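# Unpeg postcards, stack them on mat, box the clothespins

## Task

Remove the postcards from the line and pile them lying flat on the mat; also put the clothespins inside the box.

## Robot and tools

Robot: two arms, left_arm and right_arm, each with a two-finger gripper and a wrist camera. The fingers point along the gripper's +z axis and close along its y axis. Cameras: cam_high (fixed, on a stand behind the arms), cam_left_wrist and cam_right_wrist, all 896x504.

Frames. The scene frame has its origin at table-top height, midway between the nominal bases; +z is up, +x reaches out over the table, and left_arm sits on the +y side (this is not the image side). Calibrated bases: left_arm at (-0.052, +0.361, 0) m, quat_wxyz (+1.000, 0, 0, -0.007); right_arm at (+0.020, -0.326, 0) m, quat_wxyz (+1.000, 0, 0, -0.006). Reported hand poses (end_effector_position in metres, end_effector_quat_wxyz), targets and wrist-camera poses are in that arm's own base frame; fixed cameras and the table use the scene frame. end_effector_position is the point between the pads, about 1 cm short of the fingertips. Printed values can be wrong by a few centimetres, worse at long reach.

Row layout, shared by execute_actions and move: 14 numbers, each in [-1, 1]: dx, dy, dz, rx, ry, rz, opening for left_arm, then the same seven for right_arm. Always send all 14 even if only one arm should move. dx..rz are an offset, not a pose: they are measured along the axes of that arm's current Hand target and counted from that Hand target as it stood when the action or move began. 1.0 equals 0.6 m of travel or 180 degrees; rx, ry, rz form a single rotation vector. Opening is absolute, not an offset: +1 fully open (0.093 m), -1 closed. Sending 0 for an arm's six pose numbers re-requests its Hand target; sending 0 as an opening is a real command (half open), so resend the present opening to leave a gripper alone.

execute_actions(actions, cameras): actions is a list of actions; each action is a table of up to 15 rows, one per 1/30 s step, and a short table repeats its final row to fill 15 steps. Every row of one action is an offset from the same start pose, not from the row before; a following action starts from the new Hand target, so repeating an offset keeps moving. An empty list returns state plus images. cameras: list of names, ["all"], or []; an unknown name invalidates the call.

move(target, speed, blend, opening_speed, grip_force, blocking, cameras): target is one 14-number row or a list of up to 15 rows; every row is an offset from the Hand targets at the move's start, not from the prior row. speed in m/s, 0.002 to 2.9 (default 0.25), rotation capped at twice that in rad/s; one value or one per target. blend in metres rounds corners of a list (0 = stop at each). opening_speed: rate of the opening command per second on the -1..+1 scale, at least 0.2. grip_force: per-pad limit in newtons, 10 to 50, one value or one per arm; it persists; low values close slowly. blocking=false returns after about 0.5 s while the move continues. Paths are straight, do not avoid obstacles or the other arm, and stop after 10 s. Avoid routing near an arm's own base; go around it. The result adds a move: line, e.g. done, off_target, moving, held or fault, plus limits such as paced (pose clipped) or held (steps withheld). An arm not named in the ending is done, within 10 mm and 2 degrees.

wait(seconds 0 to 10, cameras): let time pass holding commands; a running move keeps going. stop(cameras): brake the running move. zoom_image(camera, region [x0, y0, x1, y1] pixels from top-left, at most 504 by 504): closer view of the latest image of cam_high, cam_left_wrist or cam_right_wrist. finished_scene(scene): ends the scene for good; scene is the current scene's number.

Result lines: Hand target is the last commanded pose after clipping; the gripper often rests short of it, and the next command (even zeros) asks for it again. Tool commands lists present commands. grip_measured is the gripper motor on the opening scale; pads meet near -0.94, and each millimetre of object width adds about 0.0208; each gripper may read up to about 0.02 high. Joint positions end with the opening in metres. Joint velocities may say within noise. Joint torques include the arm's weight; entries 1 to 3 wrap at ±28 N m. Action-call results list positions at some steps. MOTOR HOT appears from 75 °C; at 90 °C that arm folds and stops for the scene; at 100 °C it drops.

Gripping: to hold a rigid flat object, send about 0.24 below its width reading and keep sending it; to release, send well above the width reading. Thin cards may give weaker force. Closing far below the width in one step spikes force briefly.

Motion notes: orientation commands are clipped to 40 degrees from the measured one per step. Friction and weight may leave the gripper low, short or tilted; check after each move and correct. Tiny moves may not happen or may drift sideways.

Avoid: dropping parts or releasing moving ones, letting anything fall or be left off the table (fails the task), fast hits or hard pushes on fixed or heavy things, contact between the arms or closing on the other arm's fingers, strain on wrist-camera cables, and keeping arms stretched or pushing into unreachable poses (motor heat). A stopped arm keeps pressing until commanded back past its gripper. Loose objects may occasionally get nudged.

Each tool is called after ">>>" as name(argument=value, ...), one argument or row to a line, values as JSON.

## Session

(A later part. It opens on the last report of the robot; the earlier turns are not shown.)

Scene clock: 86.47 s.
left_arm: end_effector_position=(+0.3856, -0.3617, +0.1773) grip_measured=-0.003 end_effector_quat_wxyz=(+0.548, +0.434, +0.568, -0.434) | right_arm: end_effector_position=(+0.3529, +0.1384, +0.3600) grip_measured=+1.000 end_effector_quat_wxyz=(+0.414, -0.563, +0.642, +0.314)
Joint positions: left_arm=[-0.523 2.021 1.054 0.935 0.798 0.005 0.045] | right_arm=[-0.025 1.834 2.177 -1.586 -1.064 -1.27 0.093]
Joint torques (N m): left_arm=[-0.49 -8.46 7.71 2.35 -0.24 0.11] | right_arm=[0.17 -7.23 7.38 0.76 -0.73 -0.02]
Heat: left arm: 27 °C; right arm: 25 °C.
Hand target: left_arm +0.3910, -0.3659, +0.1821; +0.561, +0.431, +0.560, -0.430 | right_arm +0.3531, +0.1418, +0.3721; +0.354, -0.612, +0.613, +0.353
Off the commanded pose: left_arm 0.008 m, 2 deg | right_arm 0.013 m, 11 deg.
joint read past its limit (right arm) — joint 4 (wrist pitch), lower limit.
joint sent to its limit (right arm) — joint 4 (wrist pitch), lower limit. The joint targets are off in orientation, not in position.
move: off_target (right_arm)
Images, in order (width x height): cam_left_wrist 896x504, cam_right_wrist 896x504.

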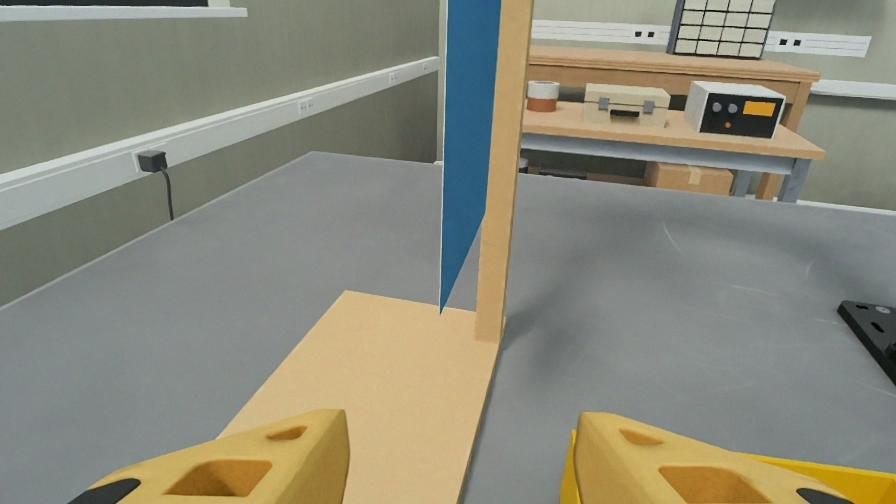

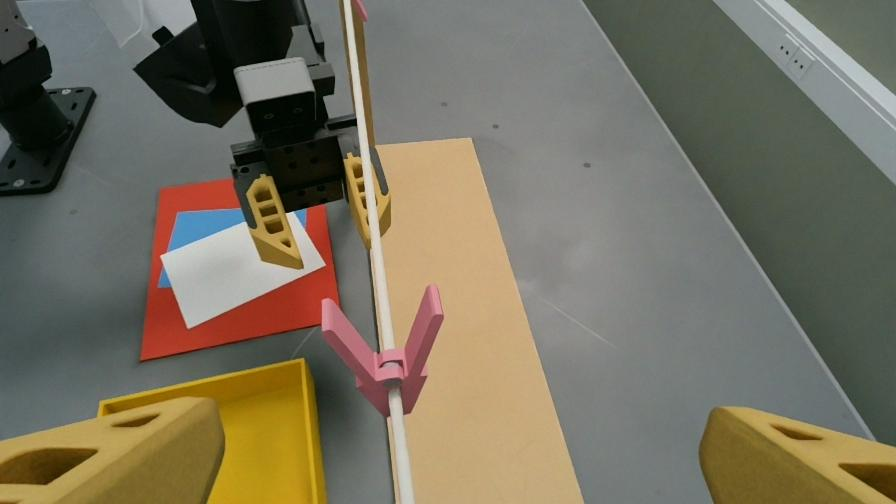

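>>> move(
  target=[
    [0.0283,-0.0088,0.222,0,0,0,0,0.0175,0.021,0.1068,0,0,0,1],
    [0.0283,-0.0088,0.222,0,0,0,-1,0.0175,0.021,0.1068,0,0,0,-1],
  ],
  speed=[0.14,0.2],
  opening_speed=1.8,
  cameras=["cam_left_wrist","cam_right_wrist"],
)

Scene clock: 92.30 s.
left_arm: end_effector_position=(+0.4143, -0.4915, +0.1644) grip_measured=-0.970 end_effector_quat_wxyz=(+0.555, +0.435, +0.560, -0.434) | right_arm: end_effector_position=(+0.3402, +0.1908, +0.3323) grip_measured=-0.823 end_effector_quat_wxyz=(-0.356, +0.605, -0.620, -0.350)
Joint positions: left_arm=[-0.722 2.365 1.572 0.784 0.601 0.002 0] | right_arm=[0.133 1.885 2.157 -1.586 -1.027 -1.27 0.006]
Joint torques (N m): left_arm=[-0.13 -11.14 9.51 2.09 -0.24 0.13] | right_arm=[-0.28 -7.94 4.12 0.66 -0.52 -0.17]
Heat: left arm: 28 °C; right arm: 25 °C.
Hand target: left_arm +0.4203, -0.4959, +0.1652; +0.562, +0.431, +0.560, -0.430 | right_arm +0.3406, +0.1922, +0.3310; -0.354, +0.612, -0.613, -0.353
Off the commanded pose: left_arm 0.007 m, 1 deg | right_arm 0.002 m, 1 deg.
joint read past its limit (right arm) — joint 4 (wrist pitch), lower limit.
joint sent to its limit (right arm) — joint 4 (wrist pitch), lower limit. The joint targets still meet the commanded pose.
move: done
Images, in order (width x height): cam_left_wrist 896x504, cam_right_wrist 896x504.

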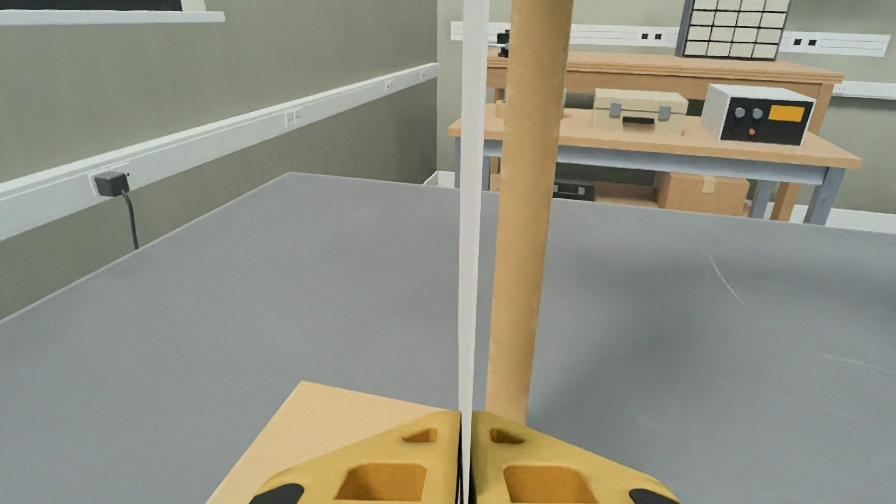

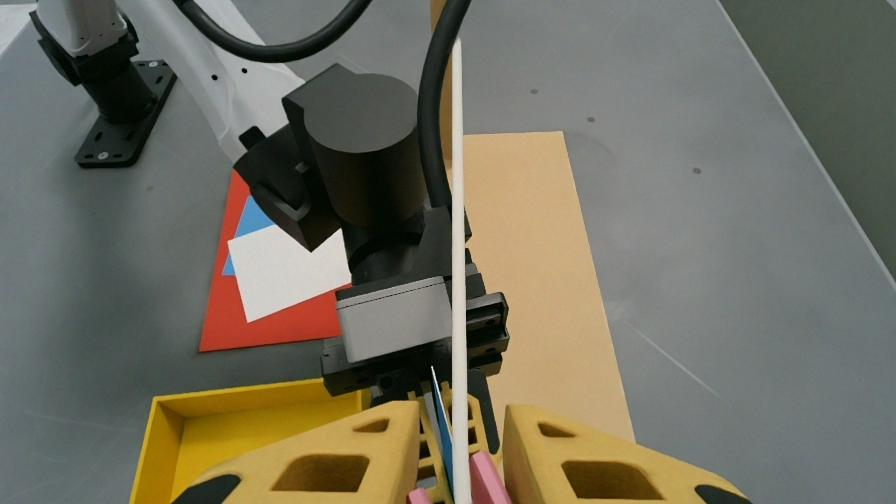

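>>> move(
  target=[
    [0,0,0,0,0,0,-1,-0.0794,0,-0.0458,0,0,0,-1],
    [-0.0583,-0.1573,-0.1215,0,0,0,-1,-0.0935,0.0177,-0.1348,0,0,0,-1],
    [-0.0247,-0.0785,-0.5782,0.0872,0.1718,0.4718,-1,-0.0485,0.15,-0.0127,0,0,0,-1],
    [0.2153,-0.0785,-0.5782,0.0872,0.1718,0.4718,-1,0.3152,0.236,0.274,0,0,0,-1],
    [0.2153,-0.0785,-0.5782,0.0872,0.1718,0.4718,-0.5,0.3152,0.236,0.274,0,0,0,0],
    [0.2237,-0.0785,-0.5782,0.1523,0.2339,0.4492,-0.5,0.1203,0.236,0.1615,0,0,0,0],
    [0.1403,-0.0937,-0.6695,0.1523,0.2339,0.4492,-0.5,0.1203,0.236,0.1615,0,0,0,0],
  ],
  speed=[0.1,0.25,0.3,0.2,0.2,0.25,0.18],
  blend=[0.01,0.03,0.03,0,0,0.01,0],
  opening_speed=2,
  cameras=["all"],
)

Scene clock: 108.20 s.
left_arm: end_effector_position=(+0.2538, -0.1207, +0.0652) grip_measured=-0.503 end_effector_quat_wxyz=(+0.361, +0.865, +0.328, +0.115) | right_arm: end_effector_position=(+0.1939, +0.2360, +0.2047) grip_measured=-0.001 end_effector_quat_wxyz=(-0.333, +0.603, -0.631, -0.357)
Joint positions: left_arm=[-0.155 1.148 0.46 -0.256 0.495 2.098 0.021] | right_arm=[0.442 1.192 0.933 -0.714 -0.886 -0.793 0.045]
Joint torques (N m): left_arm=[-0.44 -4.33 9.54 1.41 0.09 0.11] | right_arm=[-0.39 -3.29 9.09 1.16 -0.5 -0.16]
Motor temperatures (°C): left_arm=[21 28 27 29 20 20 20] | right_arm=[19 25 25 23 21 21 20]
Heat: left arm: 29 °C; right arm: 25 °C.
Hand target: left_arm +0.2625, -0.1223, +0.0808; +0.374, +0.902, +0.199, +0.084 | right_arm +0.1991, +0.2402, +0.2199; -0.354, +0.612, -0.613, -0.353
Off the commanded pose: left_arm 0.018 m, 16 deg | right_arm 0.017 m, 3 deg.
joint sent to its limit (left arm) — joint 6 (wrist roll), upper limit. The joint targets are off in orientation, not in position.
move: off_target (left_arm, right_arm); target 5's new opening was sent with left_arm's hand 0.009 m and 3 deg from that target

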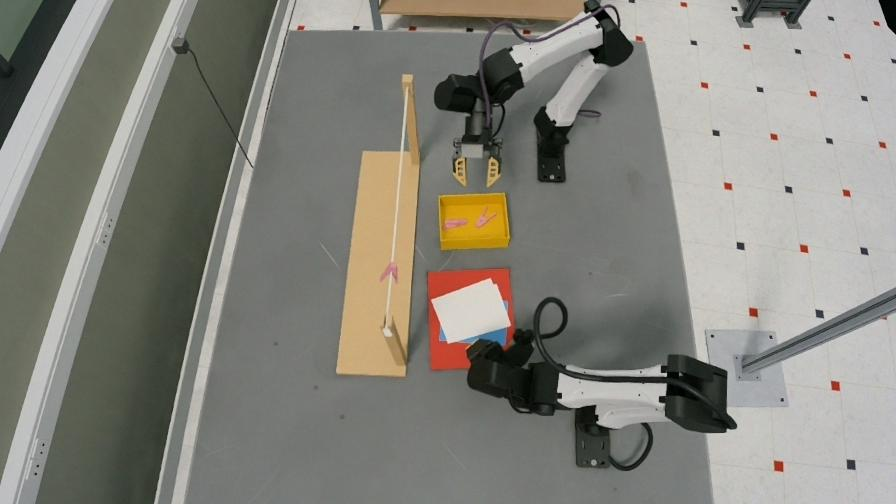

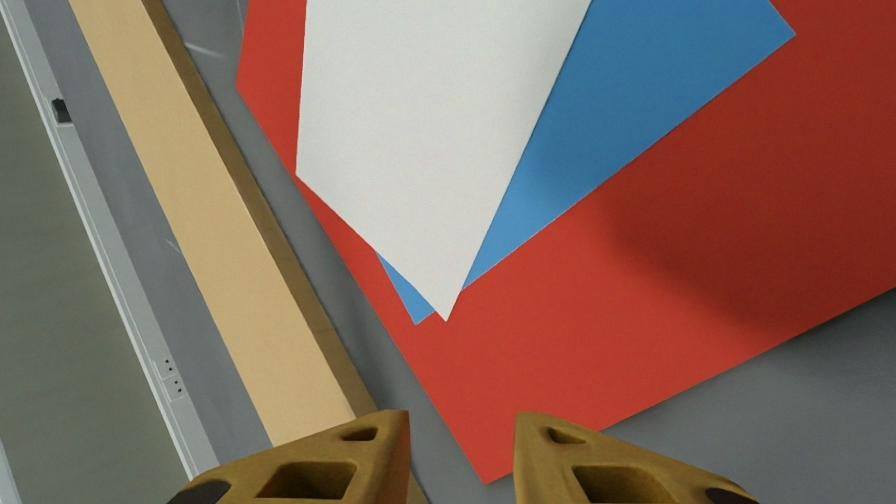

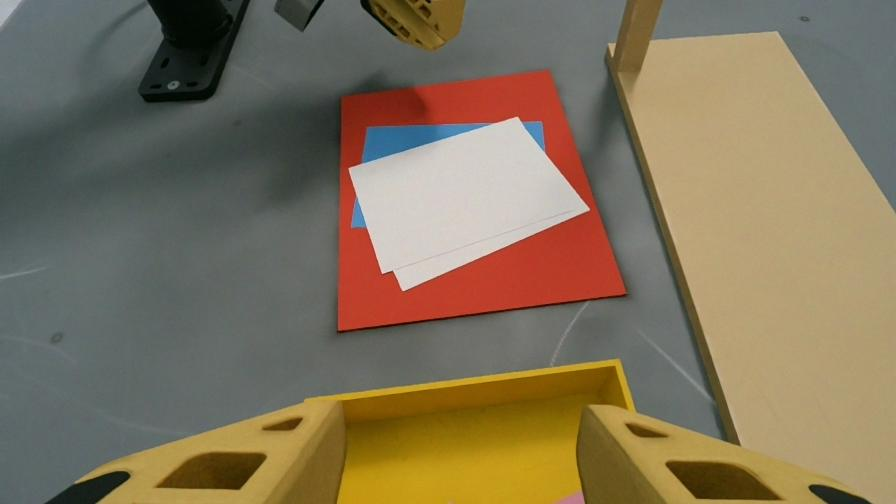

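>>> move(
  target=[0.0187,0.375,-0.1345,-0.2213,0.3417,-0.1421,1,0.1872,0,-0.2575,0,0,0,0],
  speed=0.3,
  opening_speed=1.2,
  cameras=["all"],
)

Scene clock: 112.87 s.
left_arm: end_effector_position=(+0.3125, -0.2076, +0.2820) grip_measured=+1.000 end_effector_quat_wxyz=(+0.486, +0.518, +0.496, +0.500) | right_arm: end_effector_position=(+0.2002, +0.0505, +0.1924) grip_measured=-0.001 end_effector_quat_wxyz=(+0.367, -0.587, +0.676, +0.252)
Joint positions: left_arm=[-0.961 1.248 0.714 0.484 -0.952 1.566 0.093] | right_arm=[-0.445 1.303 1.054 -1.567 -0.899 -1.994 0.045]
Joint torques (N m): left_arm=[-0.03 -3.67 9.81 2.34 -0.2 0.11] | right_arm=[-0.62 -4.64 5.61 -0.27 -0.54 -0.16]
Heat: left arm: 29 °C; right arm: 25 °C.
Hand target: left_arm +0.3152, -0.2102, +0.2970; +0.500, +0.500, +0.500, +0.500 | right_arm +0.1989, +0.0503, +0.1999; +0.354, -0.612, +0.613, +0.353
Off the commanded pose: left_arm 0.015 m, 3 deg | right_arm 0.008 m, 14 deg.
joint sent to its limit (right arm) — joint 4 (wrist pitch), lower limit. The joint targets are off in orientation, not in position.
move: off_target (left_arm, right_arm)

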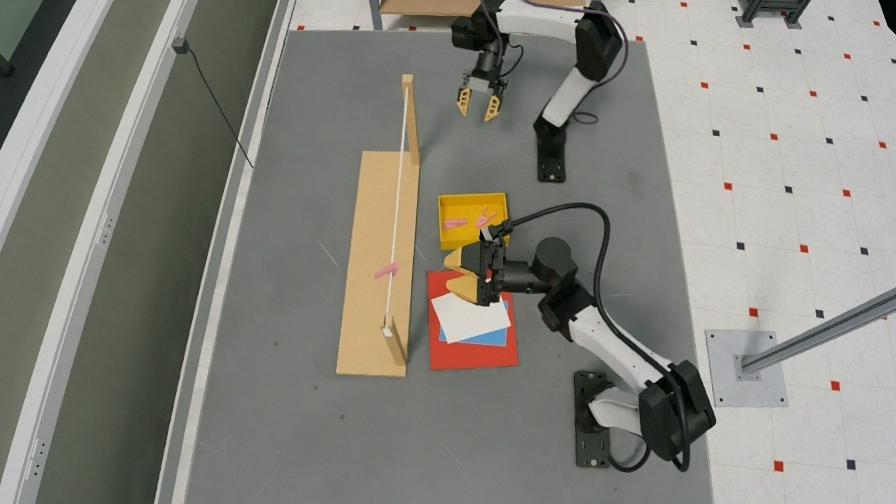

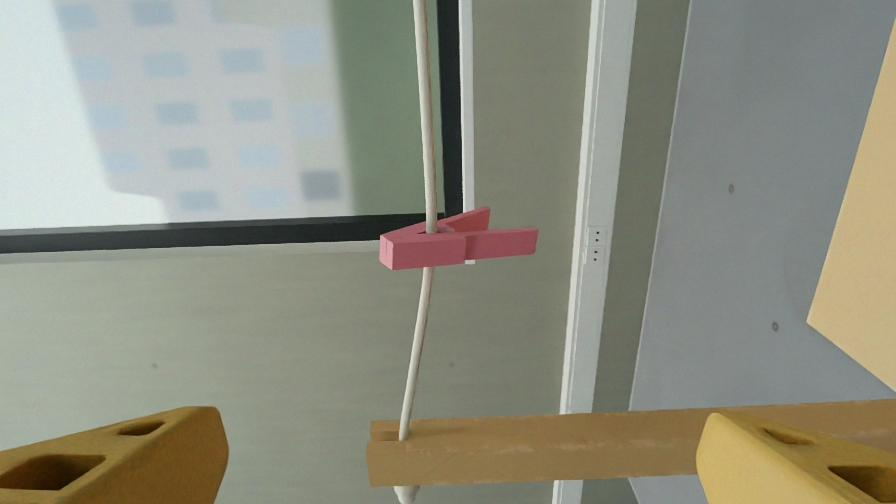

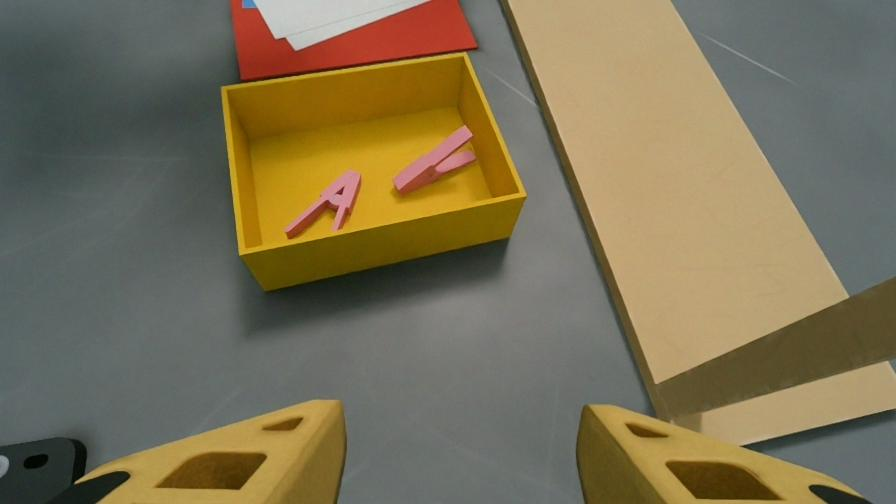

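>>> move(
  target=[
    [-0.0057,0.0192,0.1542,0,0,0,1,0,0,0,0,0,0,0],
    [-0.0057,0.0442,0.1292,0,0,0,1,0,0,0,0,0,0,0],
    [-0.0057,0.0692,0.0792,0,0,0,1,0,0,0,0,0,0,0],
  ],
  speed=[0.12,0.06,0.06],
  blend=[0.004,0.01,0],
  cameras=["cam_left_wrist"],
)

Scene clock: 116.07 s.
left_arm: end_effector_position=(+0.3663, -0.2169, +0.3192) grip_measured=+1.000 end_effector_quat_wxyz=(+0.486, +0.517, +0.498, +0.499) | right_arm: end_effector_position=(+0.2002, +0.0505, +0.1924) grip_measured=-0.001 end_effector_quat_wxyz=(+0.367, -0.587, +0.676, +0.252)
Joint positions: left_arm=[-0.829 1.384 0.962 0.379 -0.823 1.571 0.093] | right_arm=[-0.445 1.303 1.054 -1.567 -0.899 -1.994 0.045]
Joint torques (N m): left_arm=[-0.29 -7.91 9.35 2.01 -0.24 0.09] | right_arm=[-0.54 -4.89 5.57 -0.22 -0.57 -0.17]
Heat: left arm: 29 °C; right arm: 25 °C.
Hand target: left_arm +0.3627, -0.2136, +0.3385; +0.500, +0.500, +0.500, +0.500 | right_arm +0.1989, +0.0503, +0.1999; +0.354, -0.612, +0.613, +0.353
Off the commanded pose: left_arm 0.020 m, 3 deg | right_arm 0.008 m, 14 deg.
joint sent to its limit (right arm) — joint 4 (wrist pitch), lower limit. The joint targets are off in orientation, not in position.
move: off_target (left_arm, right_arm)
Images, in order (width x height): cam_left_wrist 896x504.

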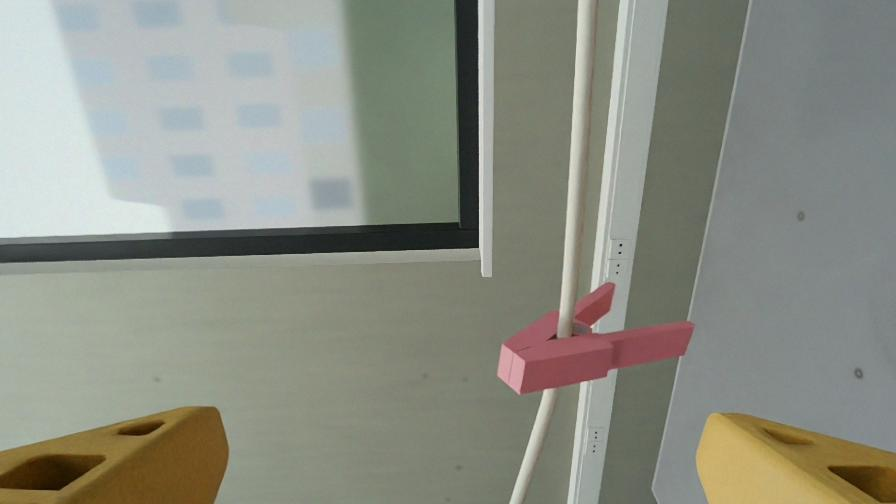

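>>> move(
  target=[
    [0.0143,-0.0492,0,0,0,0,1,0,0,0,0,0,0,0],
    [0.0143,-0.0442,0.0838,0,0,0,1,0,0,0,0,0,0,0],
    [0.0143,-0.0025,0.0838,0,0,0,1,0,0,0,0,0,0,0],
    [0.0143,0.0142,0,0,0,0,1,0,0,0,0,0,0,0],
  ],
  speed=[0.15,0.12,0.06,0.06],
  blend=[0.005,0.003,0.003,0],
  cameras=["cam_left_wrist"],
)

Scene clock: 120.93 s.
left_arm: end_effector_position=(+0.3680, -0.2102, +0.3453) grip_measured=+1.000 end_effector_quat_wxyz=(+0.500, +0.503, +0.498, +0.499) | right_arm: end_effector_position=(+0.2002, +0.0505, +0.1924) grip_measured=-0.001 end_effector_quat_wxyz=(+0.367, -0.587, +0.676, +0.252)
Joint positions: left_arm=[-0.809 1.357 1.016 0.338 -0.802 1.572 0.093] | right_arm=[-0.445 1.303 1.054 -1.567 -0.899 -1.994 0.045]
Joint torques (N m): left_arm=[-0.31 -7.79 6 2.06 -0.19 0.08] | right_arm=[-0.68 -4.6 5.78 -0.27 -0.52 -0.13]
Heat: left arm: 30 °C; right arm: 25 °C.
Hand target: left_arm +0.3627, -0.2051, +0.3471; +0.500, +0.500, +0.500, +0.500 | right_arm +0.1989, +0.0503, +0.1999; +0.354, -0.612, +0.613, +0.353
Off the commanded pose: left_arm 0.008 m, 0 deg | right_arm 0.008 m, 14 deg.
joint sent to its limit (right arm) — joint 4 (wrist pitch), lower limit. The joint targets are off in orientation, not in position.
move: off_target (right_arm)
Images, in order (width x height): cam_left_wrist 896x504.

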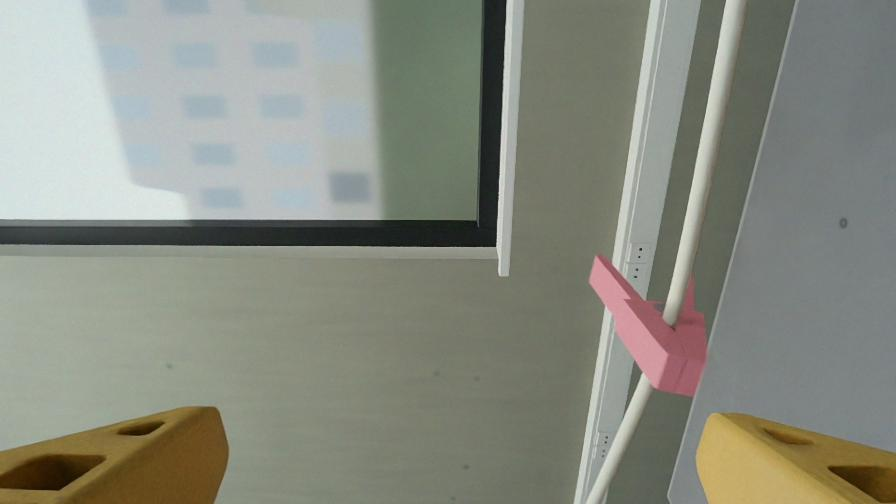

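>>> move(
  target=[
    [0.01,-0.02,0,0,0,0,1,-0.3432,-0.035,-0.0057,0.02,-0.03,0.01,0.5],
    [0.01,-0.02,0,0,0,0,1,-0.4515,-0.135,0.182,0.0515,-0.083,0.0213,0.5],
  ],
  speed=0.3,
  blend=[0.04,0],
  cameras=["cam_left_wrist","cam_right_wrist"],
)

Scene clock: 126.77 s.
left_arm: end_effector_position=(+0.3659, -0.2049, +0.3263) grip_measured=+1.000 end_effector_quat_wxyz=(+0.486, +0.514, +0.499, +0.500) | right_arm: end_effector_position=(+0.2852, +0.2803, +0.3695) grip_measured=+0.499 end_effector_quat_wxyz=(+0.450, -0.507, +0.621, +0.393)
Joint positions: left_arm=[-0.803 1.346 0.958 0.35 -0.802 1.572 0.093] | right_arm=[0.439 1.417 1.489 -0.553 -0.907 -0.357 0.069]
Joint torques (N m): left_arm=[0.59 -7.79 6.08 2.4 -0.08 0.08] | right_arm=[0.18 -7.87 4.97 1.79 -0.17 0.03]
Heat: left arm: 30 °C; right arm: 25 °C.
Hand target: left_arm +0.3626, -0.1991, +0.3350; +0.500, +0.500, +0.500, +0.500 | right_arm +0.2801, +0.2801, +0.3799; +0.467, -0.510, +0.608, +0.391
Off the commanded pose: left_arm 0.011 m, 2 deg | right_arm 0.012 m, 2 deg.
move: off_target (left_arm, right_arm)
Images, in order (width x height): cam_left_wrist 896x504, cam_right_wrist 896x504.

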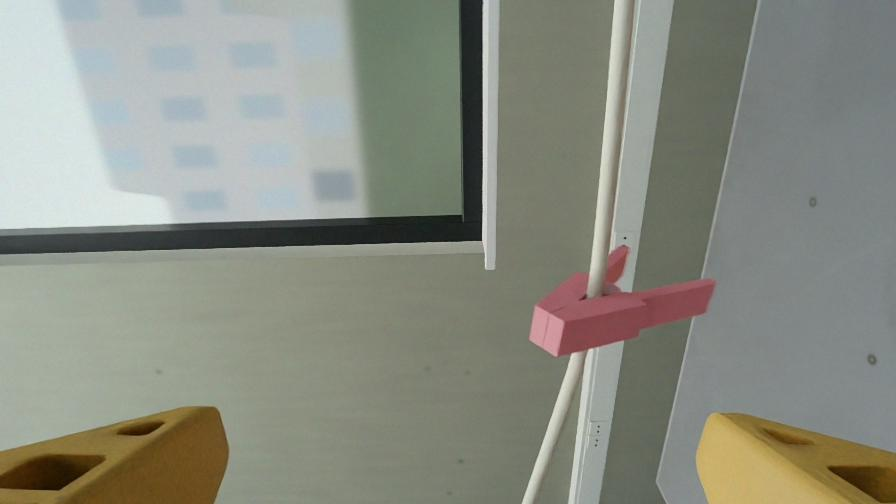

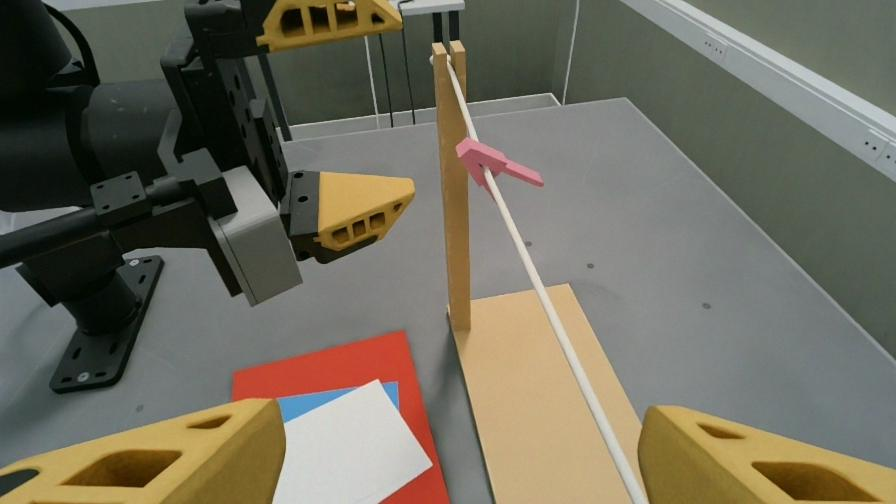

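>>> move(
  target=[
    [0,-0.115,-0.0083,0,0,0,1,0,0,0,0,0,0,0.5],
    [0,-0.115,0.0907,0,0,0,1,0,0,0,0,0,0,0.5],
  ],
  speed=[0.15,0.07],
  cameras=["cam_left_wrist","cam_right_wrist"],
)

Scene clock: 131.07 s.
left_arm: end_effector_position=(+0.4105, -0.1928, +0.2504) grip_measured=+1.000 end_effector_quat_wxyz=(+0.478, +0.513, +0.506, +0.502) | right_arm: end_effector_position=(+0.2853, +0.2803, +0.3696) grip_measured=+0.499 end_effector_quat_wxyz=(+0.451, -0.507, +0.621, +0.393)
Joint positions: left_arm=[-0.679 1.548 0.826 0.671 -0.696 1.571 0.093] | right_arm=[0.439 1.417 1.489 -0.552 -0.907 -0.357 0.069]
Joint torques (N m): left_arm=[0.42 -5.75 9.84 2.47 0.02 0.1] | right_arm=[0.1 -8.02 5.01 1.84 -0.13 0.02]
Heat: left arm: 31 °C; right arm: 25 °C.
Hand target: left_arm +0.4171, -0.1991, +0.2660; +0.500, +0.500, +0.500, +0.500 | right_arm +0.2801, +0.2801, +0.3799; +0.467, -0.510, +0.608, +0.391
Off the commanded pose: left_arm 0.018 m, 3 deg | right_arm 0.012 m, 2 deg.
move: off_target (left_arm, right_arm)
Images, in order (width x height): cam_left_wrist 896x504, cam_right_wrist 896x504.

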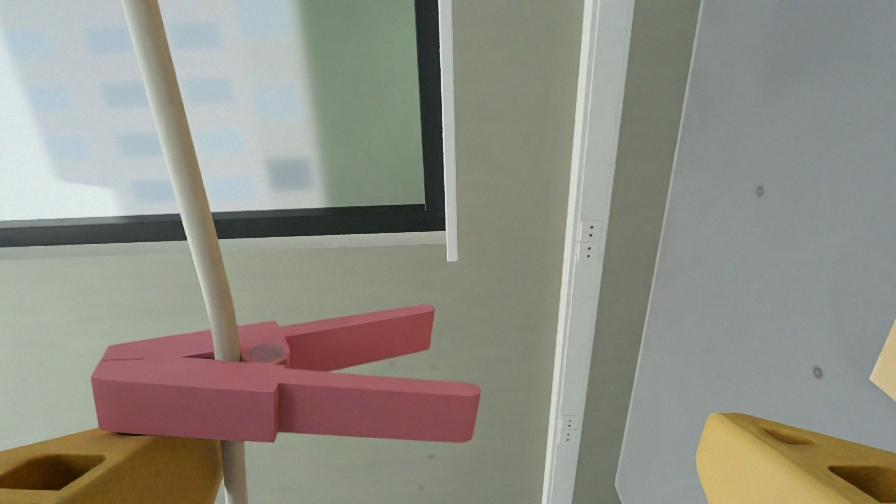

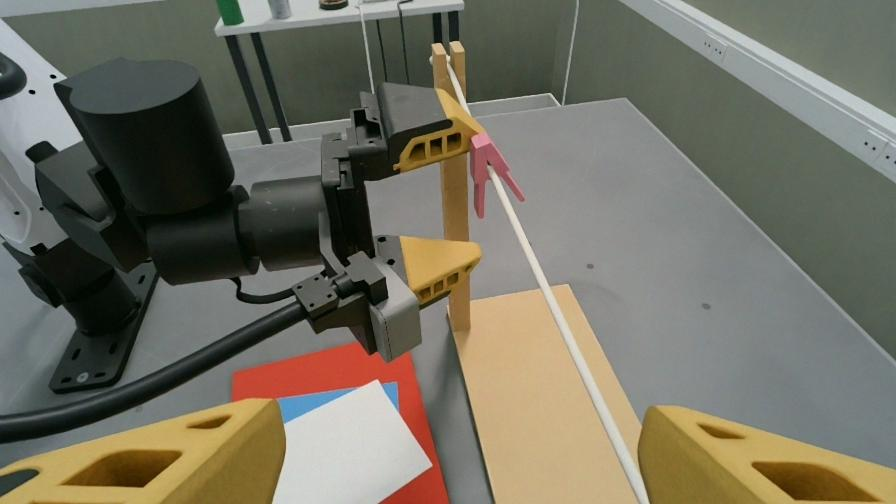

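>>> move(
  target=[0,0.006,0.06,0,0,0,1,0,0,0,0,0,0,0.5],
  speed=0.08,
  cameras=["cam_left_wrist","cam_right_wrist"],
)

Scene clock: 132.47 s.
left_arm: end_effector_position=(+0.4465, -0.1940, +0.2590) grip_measured=+1.000 end_effector_quat_wxyz=(+0.487, +0.506, +0.505, +0.502) | right_arm: end_effector_position=(+0.2853, +0.2803, +0.3696) grip_measured=+0.499 end_effector_quat_wxyz=(+0.451, -0.507, +0.621, +0.393)
Joint positions: left_arm=[-0.615 1.649 0.949 0.672 -0.629 1.571 0.093] | right_arm=[0.439 1.417 1.489 -0.552 -0.907 -0.357 0.069]
Joint torques (N m): left_arm=[0.51 -6.54 9.95 2.25 0.08 0.1] | right_arm=[0.2 -7.95 4.83 1.84 -0.18 0.04]
Heat: left arm: 31 °C; right arm: 25 °C.
Hand target: left_arm +0.4531, -0.1989, +0.2697; +0.500, +0.500, +0.500, +0.500 | right_arm +0.2801, +0.2801, +0.3799; +0.467, -0.510, +0.608, +0.391
Off the commanded pose: left_arm 0.013 m, 2 deg | right_arm 0.012 m, 2 deg.
move: off_target (left_arm, right_arm)
Images, in order (width x height): cam_left_wrist 896x504, cam_right_wrist 896x504.

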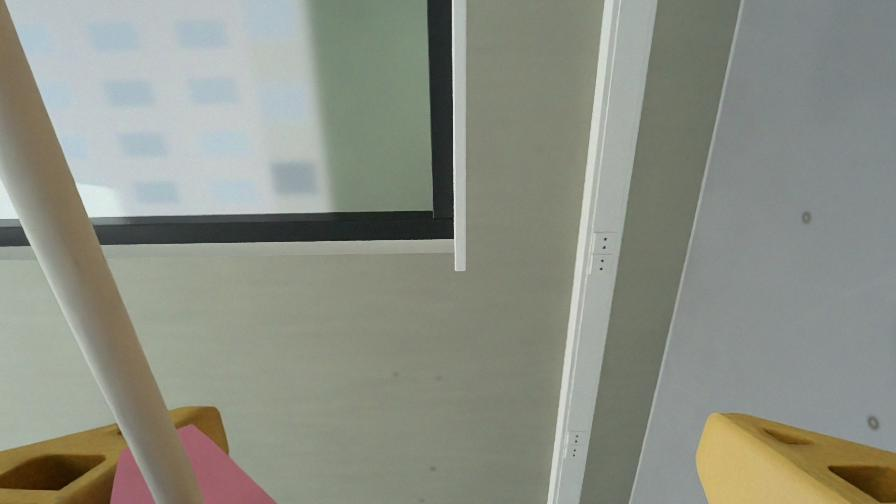

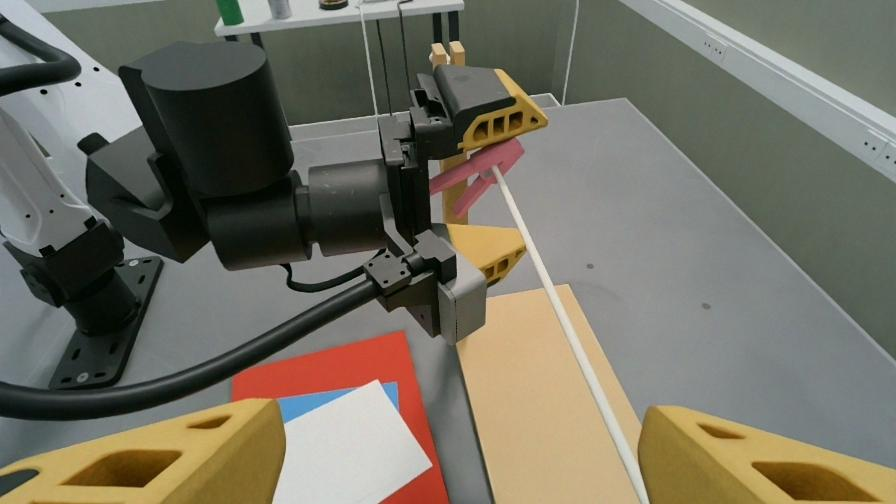

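>>> move(
  target=[
    [-0.0083,0.0383,-0.025,0,0,0,-0.2,0,0,0,0,0,0,0.5],
    [-0.0083,0.0567,-0.11,0,0,0,-0.2,0,0,0,0,0,0,0.5],
  ],
  speed=[0.028,0.06],
  blend=[0.003,0],
  opening_speed=1.25,
  cameras=["cam_left_wrist","cam_right_wrist"],
)

Scene clock: 136.30 s.
left_arm: end_effector_position=(+0.3928, -0.2082, +0.2999) grip_measured=-0.197 end_effector_quat_wxyz=(+0.498, +0.504, +0.499, +0.499) | right_arm: end_effector_position=(+0.2853, +0.2803, +0.3696) grip_measured=+0.499 end_effector_quat_wxyz=(+0.451, -0.507, +0.621, +0.393)
Joint positions: left_arm=[-0.746 1.459 0.92 0.532 -0.741 1.571 0.036] | right_arm=[0.439 1.417 1.489 -0.552 -0.907 -0.357 0.069]
Joint torques (N m): left_arm=[-0.38 -8.69 5.86 2.07 -0.18 0.09] | right_arm=[0.18 -7.79 5.01 1.82 -0.16 0.05]
Heat: left arm: 31 °C; right arm: 25 °C.
Hand target: left_arm +0.3870, -0.2041, +0.3037; +0.500, +0.500, +0.500, +0.500 | right_arm +0.2801, +0.2801, +0.3799; +0.467, -0.510, +0.608, +0.391
Off the commanded pose: left_arm 0.008 m, 1 deg | right_arm 0.012 m, 2 deg.
move: off_target (right_arm)
Images, in order (width x height): cam_left_wrist 896x504, cam_right_wrist 896x504.

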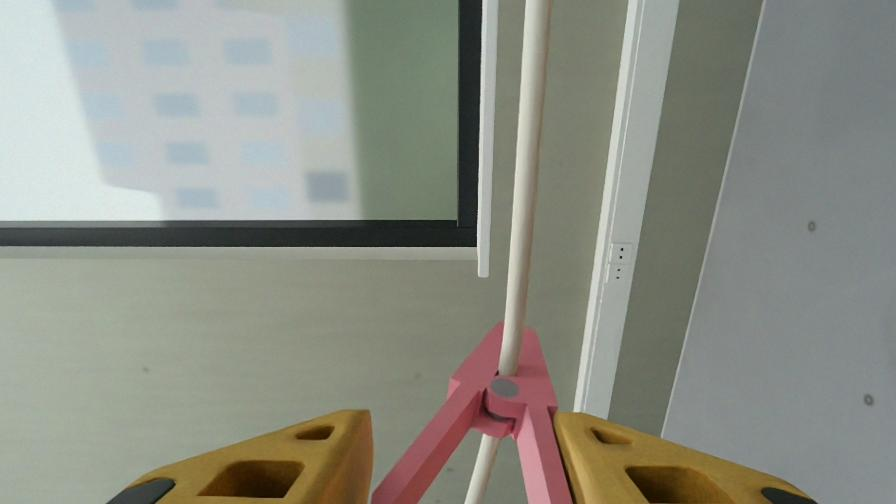

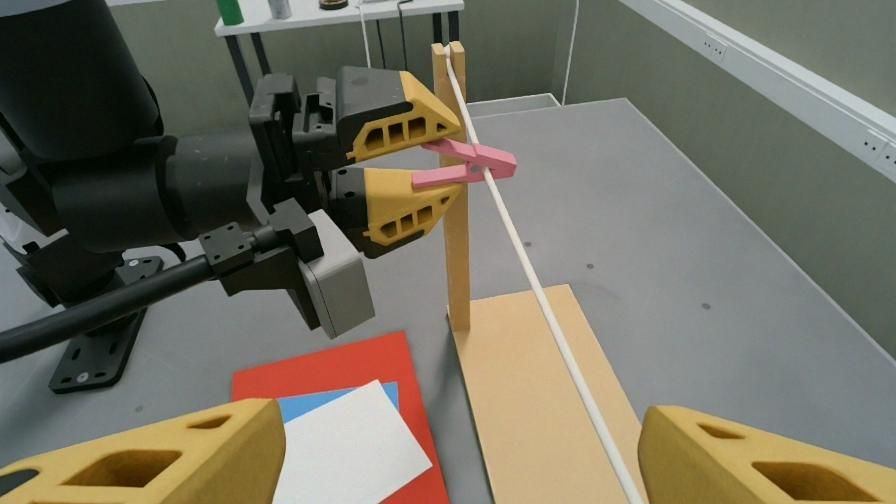

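>>> move(
  target=[0,0,0,0,0,0,-1,0,0,0,0,0,0,0.5],
  opening_speed=1.5,
  cameras=["cam_left_wrist"],
)

Scene clock: 137.27 s.
left_arm: end_effector_position=(+0.3928, -0.2081, +0.2995) grip_measured=-0.796 end_effector_quat_wxyz=(+0.497, +0.505, +0.499, +0.499) | right_arm: end_effector_position=(+0.2853, +0.2803, +0.3696) grip_measured=+0.499 end_effector_quat_wxyz=(+0.451, -0.507, +0.621, +0.393)
Joint positions: left_arm=[-0.746 1.459 0.92 0.53 -0.742 1.571 0.007] | right_arm=[0.439 1.417 1.489 -0.552 -0.907 -0.357 0.069]
Joint torques (N m): left_arm=[-0.38 -8.69 5.86 2.09 -0.19 0.08] | right_arm=[0.34 -7.87 5.11 1.82 -0.13 0.1]
Heat: left arm: 31 °C; right arm: 25 °C.
Hand target: left_arm +0.3870, -0.2041, +0.3036; +0.500, +0.500, +0.500, +0.500 | right_arm +0.2801, +0.2801, +0.3799; +0.467, -0.510, +0.608, +0.391
Off the commanded pose: left_arm 0.008 m, 1 deg | right_arm 0.012 m, 2 deg.
move: off_target (right_arm)
Images, in order (width x height): cam_left_wrist 896x504.

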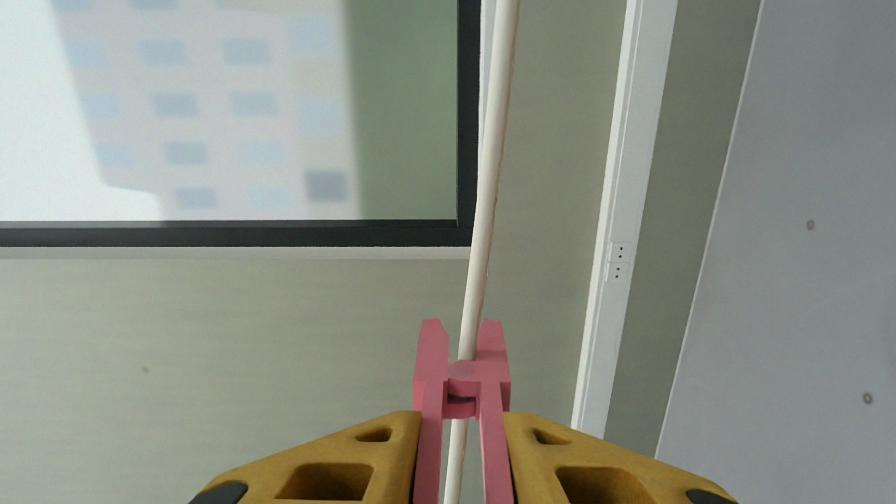

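>>> move(
  target=[
    [0,0,-0.15,0,0,0,-1,0.08,-0.012,-0.17,0,0,0,0.5],
    [-0.4015,-0.1727,-0.2283,0.174,0.174,-0.4777,-1,0.2018,-0.0318,-0.4305,0,0,0,0.5],
    [-0.4015,-0.3643,-0.2283,0.174,0.174,-0.4777,-1,0.2018,-0.0318,-0.4305,0,0,0,0.5],
  ],
  speed=[0.13,0.4,0.15],
  blend=[0.015,0.02,0],
  cameras=["all"],
)

Scene clock: 142.70 s.
left_arm: end_effector_position=(+0.2509, -0.4433, +0.0915) grip_measured=-0.796 end_effector_quat_wxyz=(+0.422, +0.000, +0.907, +0.002) | right_arm: end_effector_position=(+0.2537, -0.0011, +0.3265) grip_measured=+0.499 end_effector_quat_wxyz=(+0.557, -0.375, +0.710, +0.214)
Joint positions: left_arm=[-1.302 2.271 1.853 -0.852 -0.83 -1.169 0.007] | right_arm=[-0.693 1.292 1.38 -1.579 -1.278 -1.605 0.069]
Joint torques (N m): left_arm=[-0.14 -11.3 5.35 1.2 -0.57 0.11] | right_arm=[-0.57 -5.05 4.3 0.39 -0.63 -0.16]
Heat: left arm: 30 °C; right arm: 25 °C.
Hand target: left_arm +0.2504, -0.4449, +0.0851; +0.422, +0.000, +0.906, +0.000 | right_arm +0.2497, +0.0002, +0.3299; +0.467, -0.510, +0.608, +0.391
Off the commanded pose: left_arm 0.007 m, 0 deg | right_arm 0.005 m, 30 deg.
joint sent to its limit (right arm) — joint 4 (wrist pitch), lower limit. The joint targets are off in orientation, not in position.
move: off_target (right_arm)

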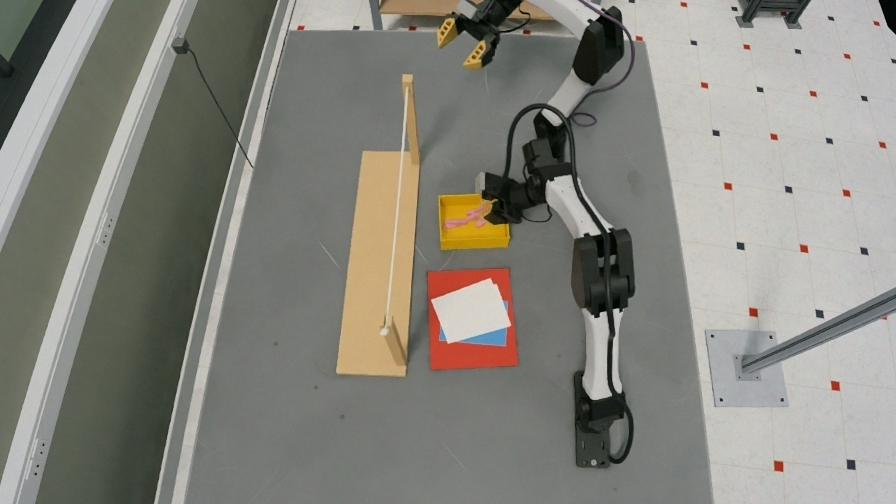

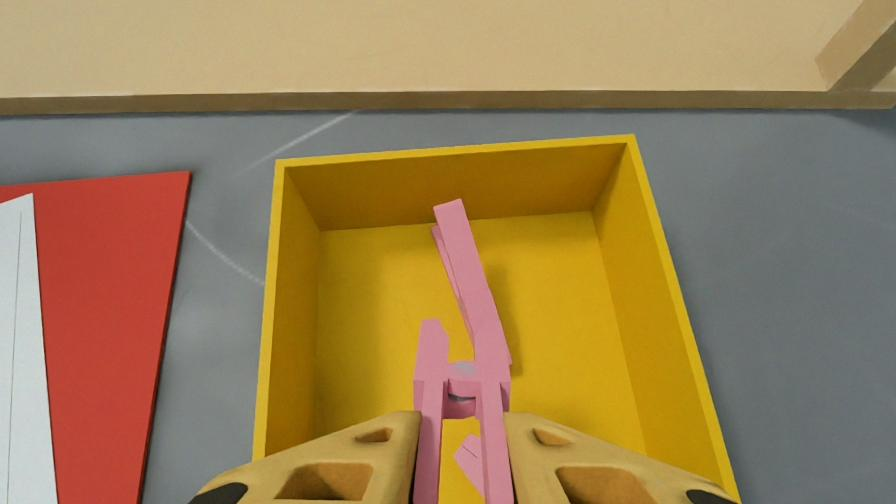

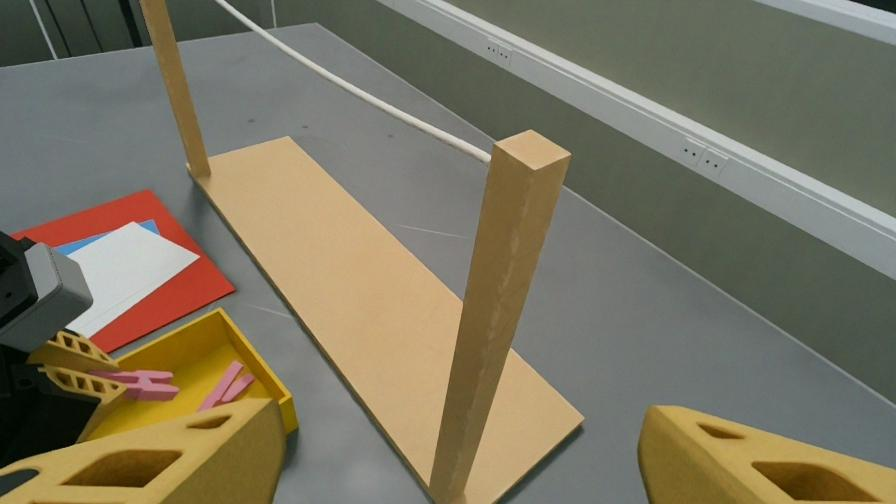

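>>> move(
  target=[
    [0.0319,0,0.0268,0,0,0,-1,0,0,0,0,0,0,0.5],
    [0.0319,0,0.0268,0,0,0,0,0,0,0,0,0,0,0.5],
    [-0.1213,0,-0.1018,0,0,0,0,0,0,0,0,0,0,0.5],
  ],
  speed=[0.12,0.2,0.2],
  opening_speed=2.5,
  cameras=["all"],
)

Scene clock: 146.27 s.
left_arm: end_effector_position=(+0.2506, -0.4425, +0.1619) grip_measured=-0.003 end_effector_quat_wxyz=(+0.417, +0.012, +0.909, +0.020) | right_arm: end_effector_position=(+0.2537, -0.0011, +0.3265) grip_measured=+0.499 end_effector_quat_wxyz=(+0.557, -0.375, +0.710, +0.214)
Joint positions: left_arm=[-1.302 2.289 2.171 -1.189 -0.83 -1.159 0.045] | right_arm=[-0.693 1.292 1.38 -1.579 -1.278 -1.605 0.069]
Joint torques (N m): left_arm=[-0.13 -13.64 9.1 0.74 -0.58 0.02] | right_arm=[-0.81 -5.01 4.22 0.36 -0.64 -0.26]
Heat: left arm: 30 °C; right arm: 25 °C.
Hand target: left_arm +0.2504, -0.4449, +0.1799; +0.422, +0.000, +0.906, +0.001 | right_arm +0.2497, +0.0002, +0.3299; +0.467, -0.510, +0.608, +0.391
Off the commanded pose: left_arm 0.018 m, 3 deg | right_arm 0.005 m, 30 deg.
joint sent to its limit (right arm) — joint 4 (wrist pitch), lower limit. The joint targets are off in orientation, not in position.
move: off_target (left_arm, right_arm)

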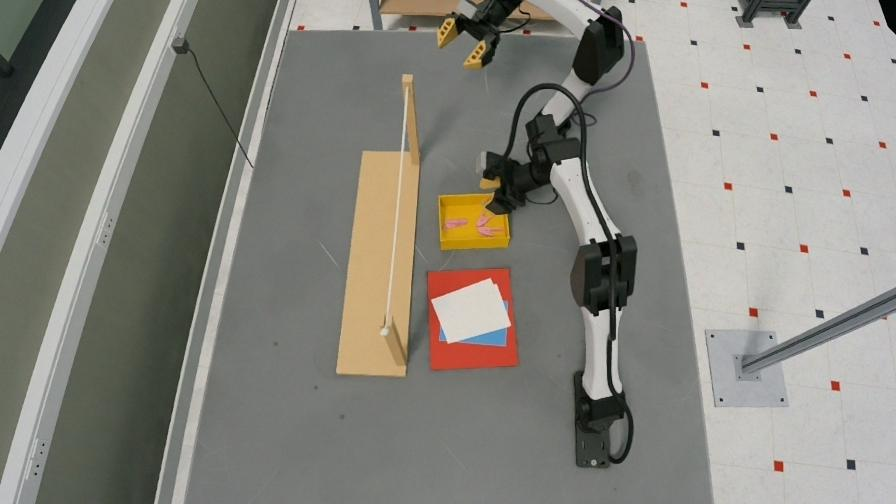

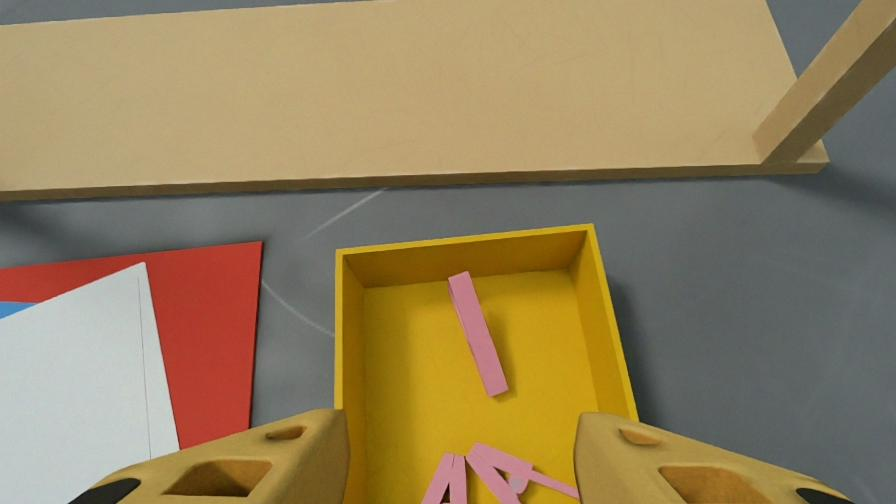

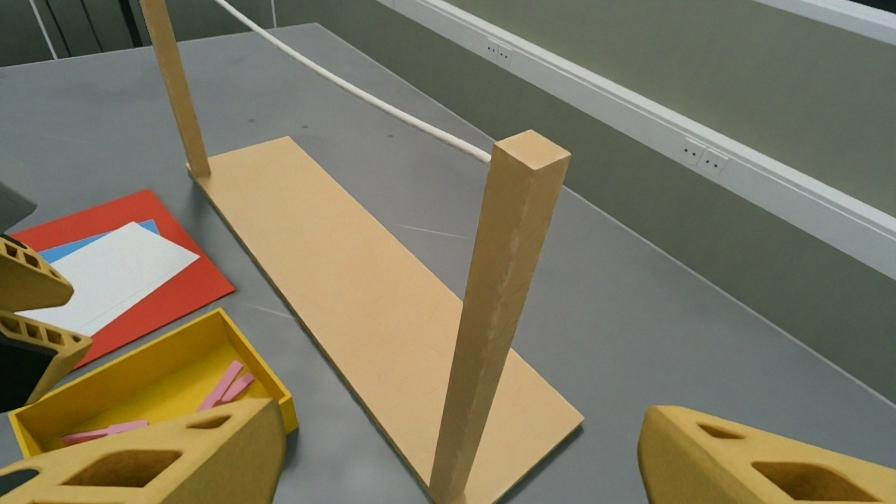

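>>> finished_scene(
  scene=2,
)

The scene is finished: the task was done.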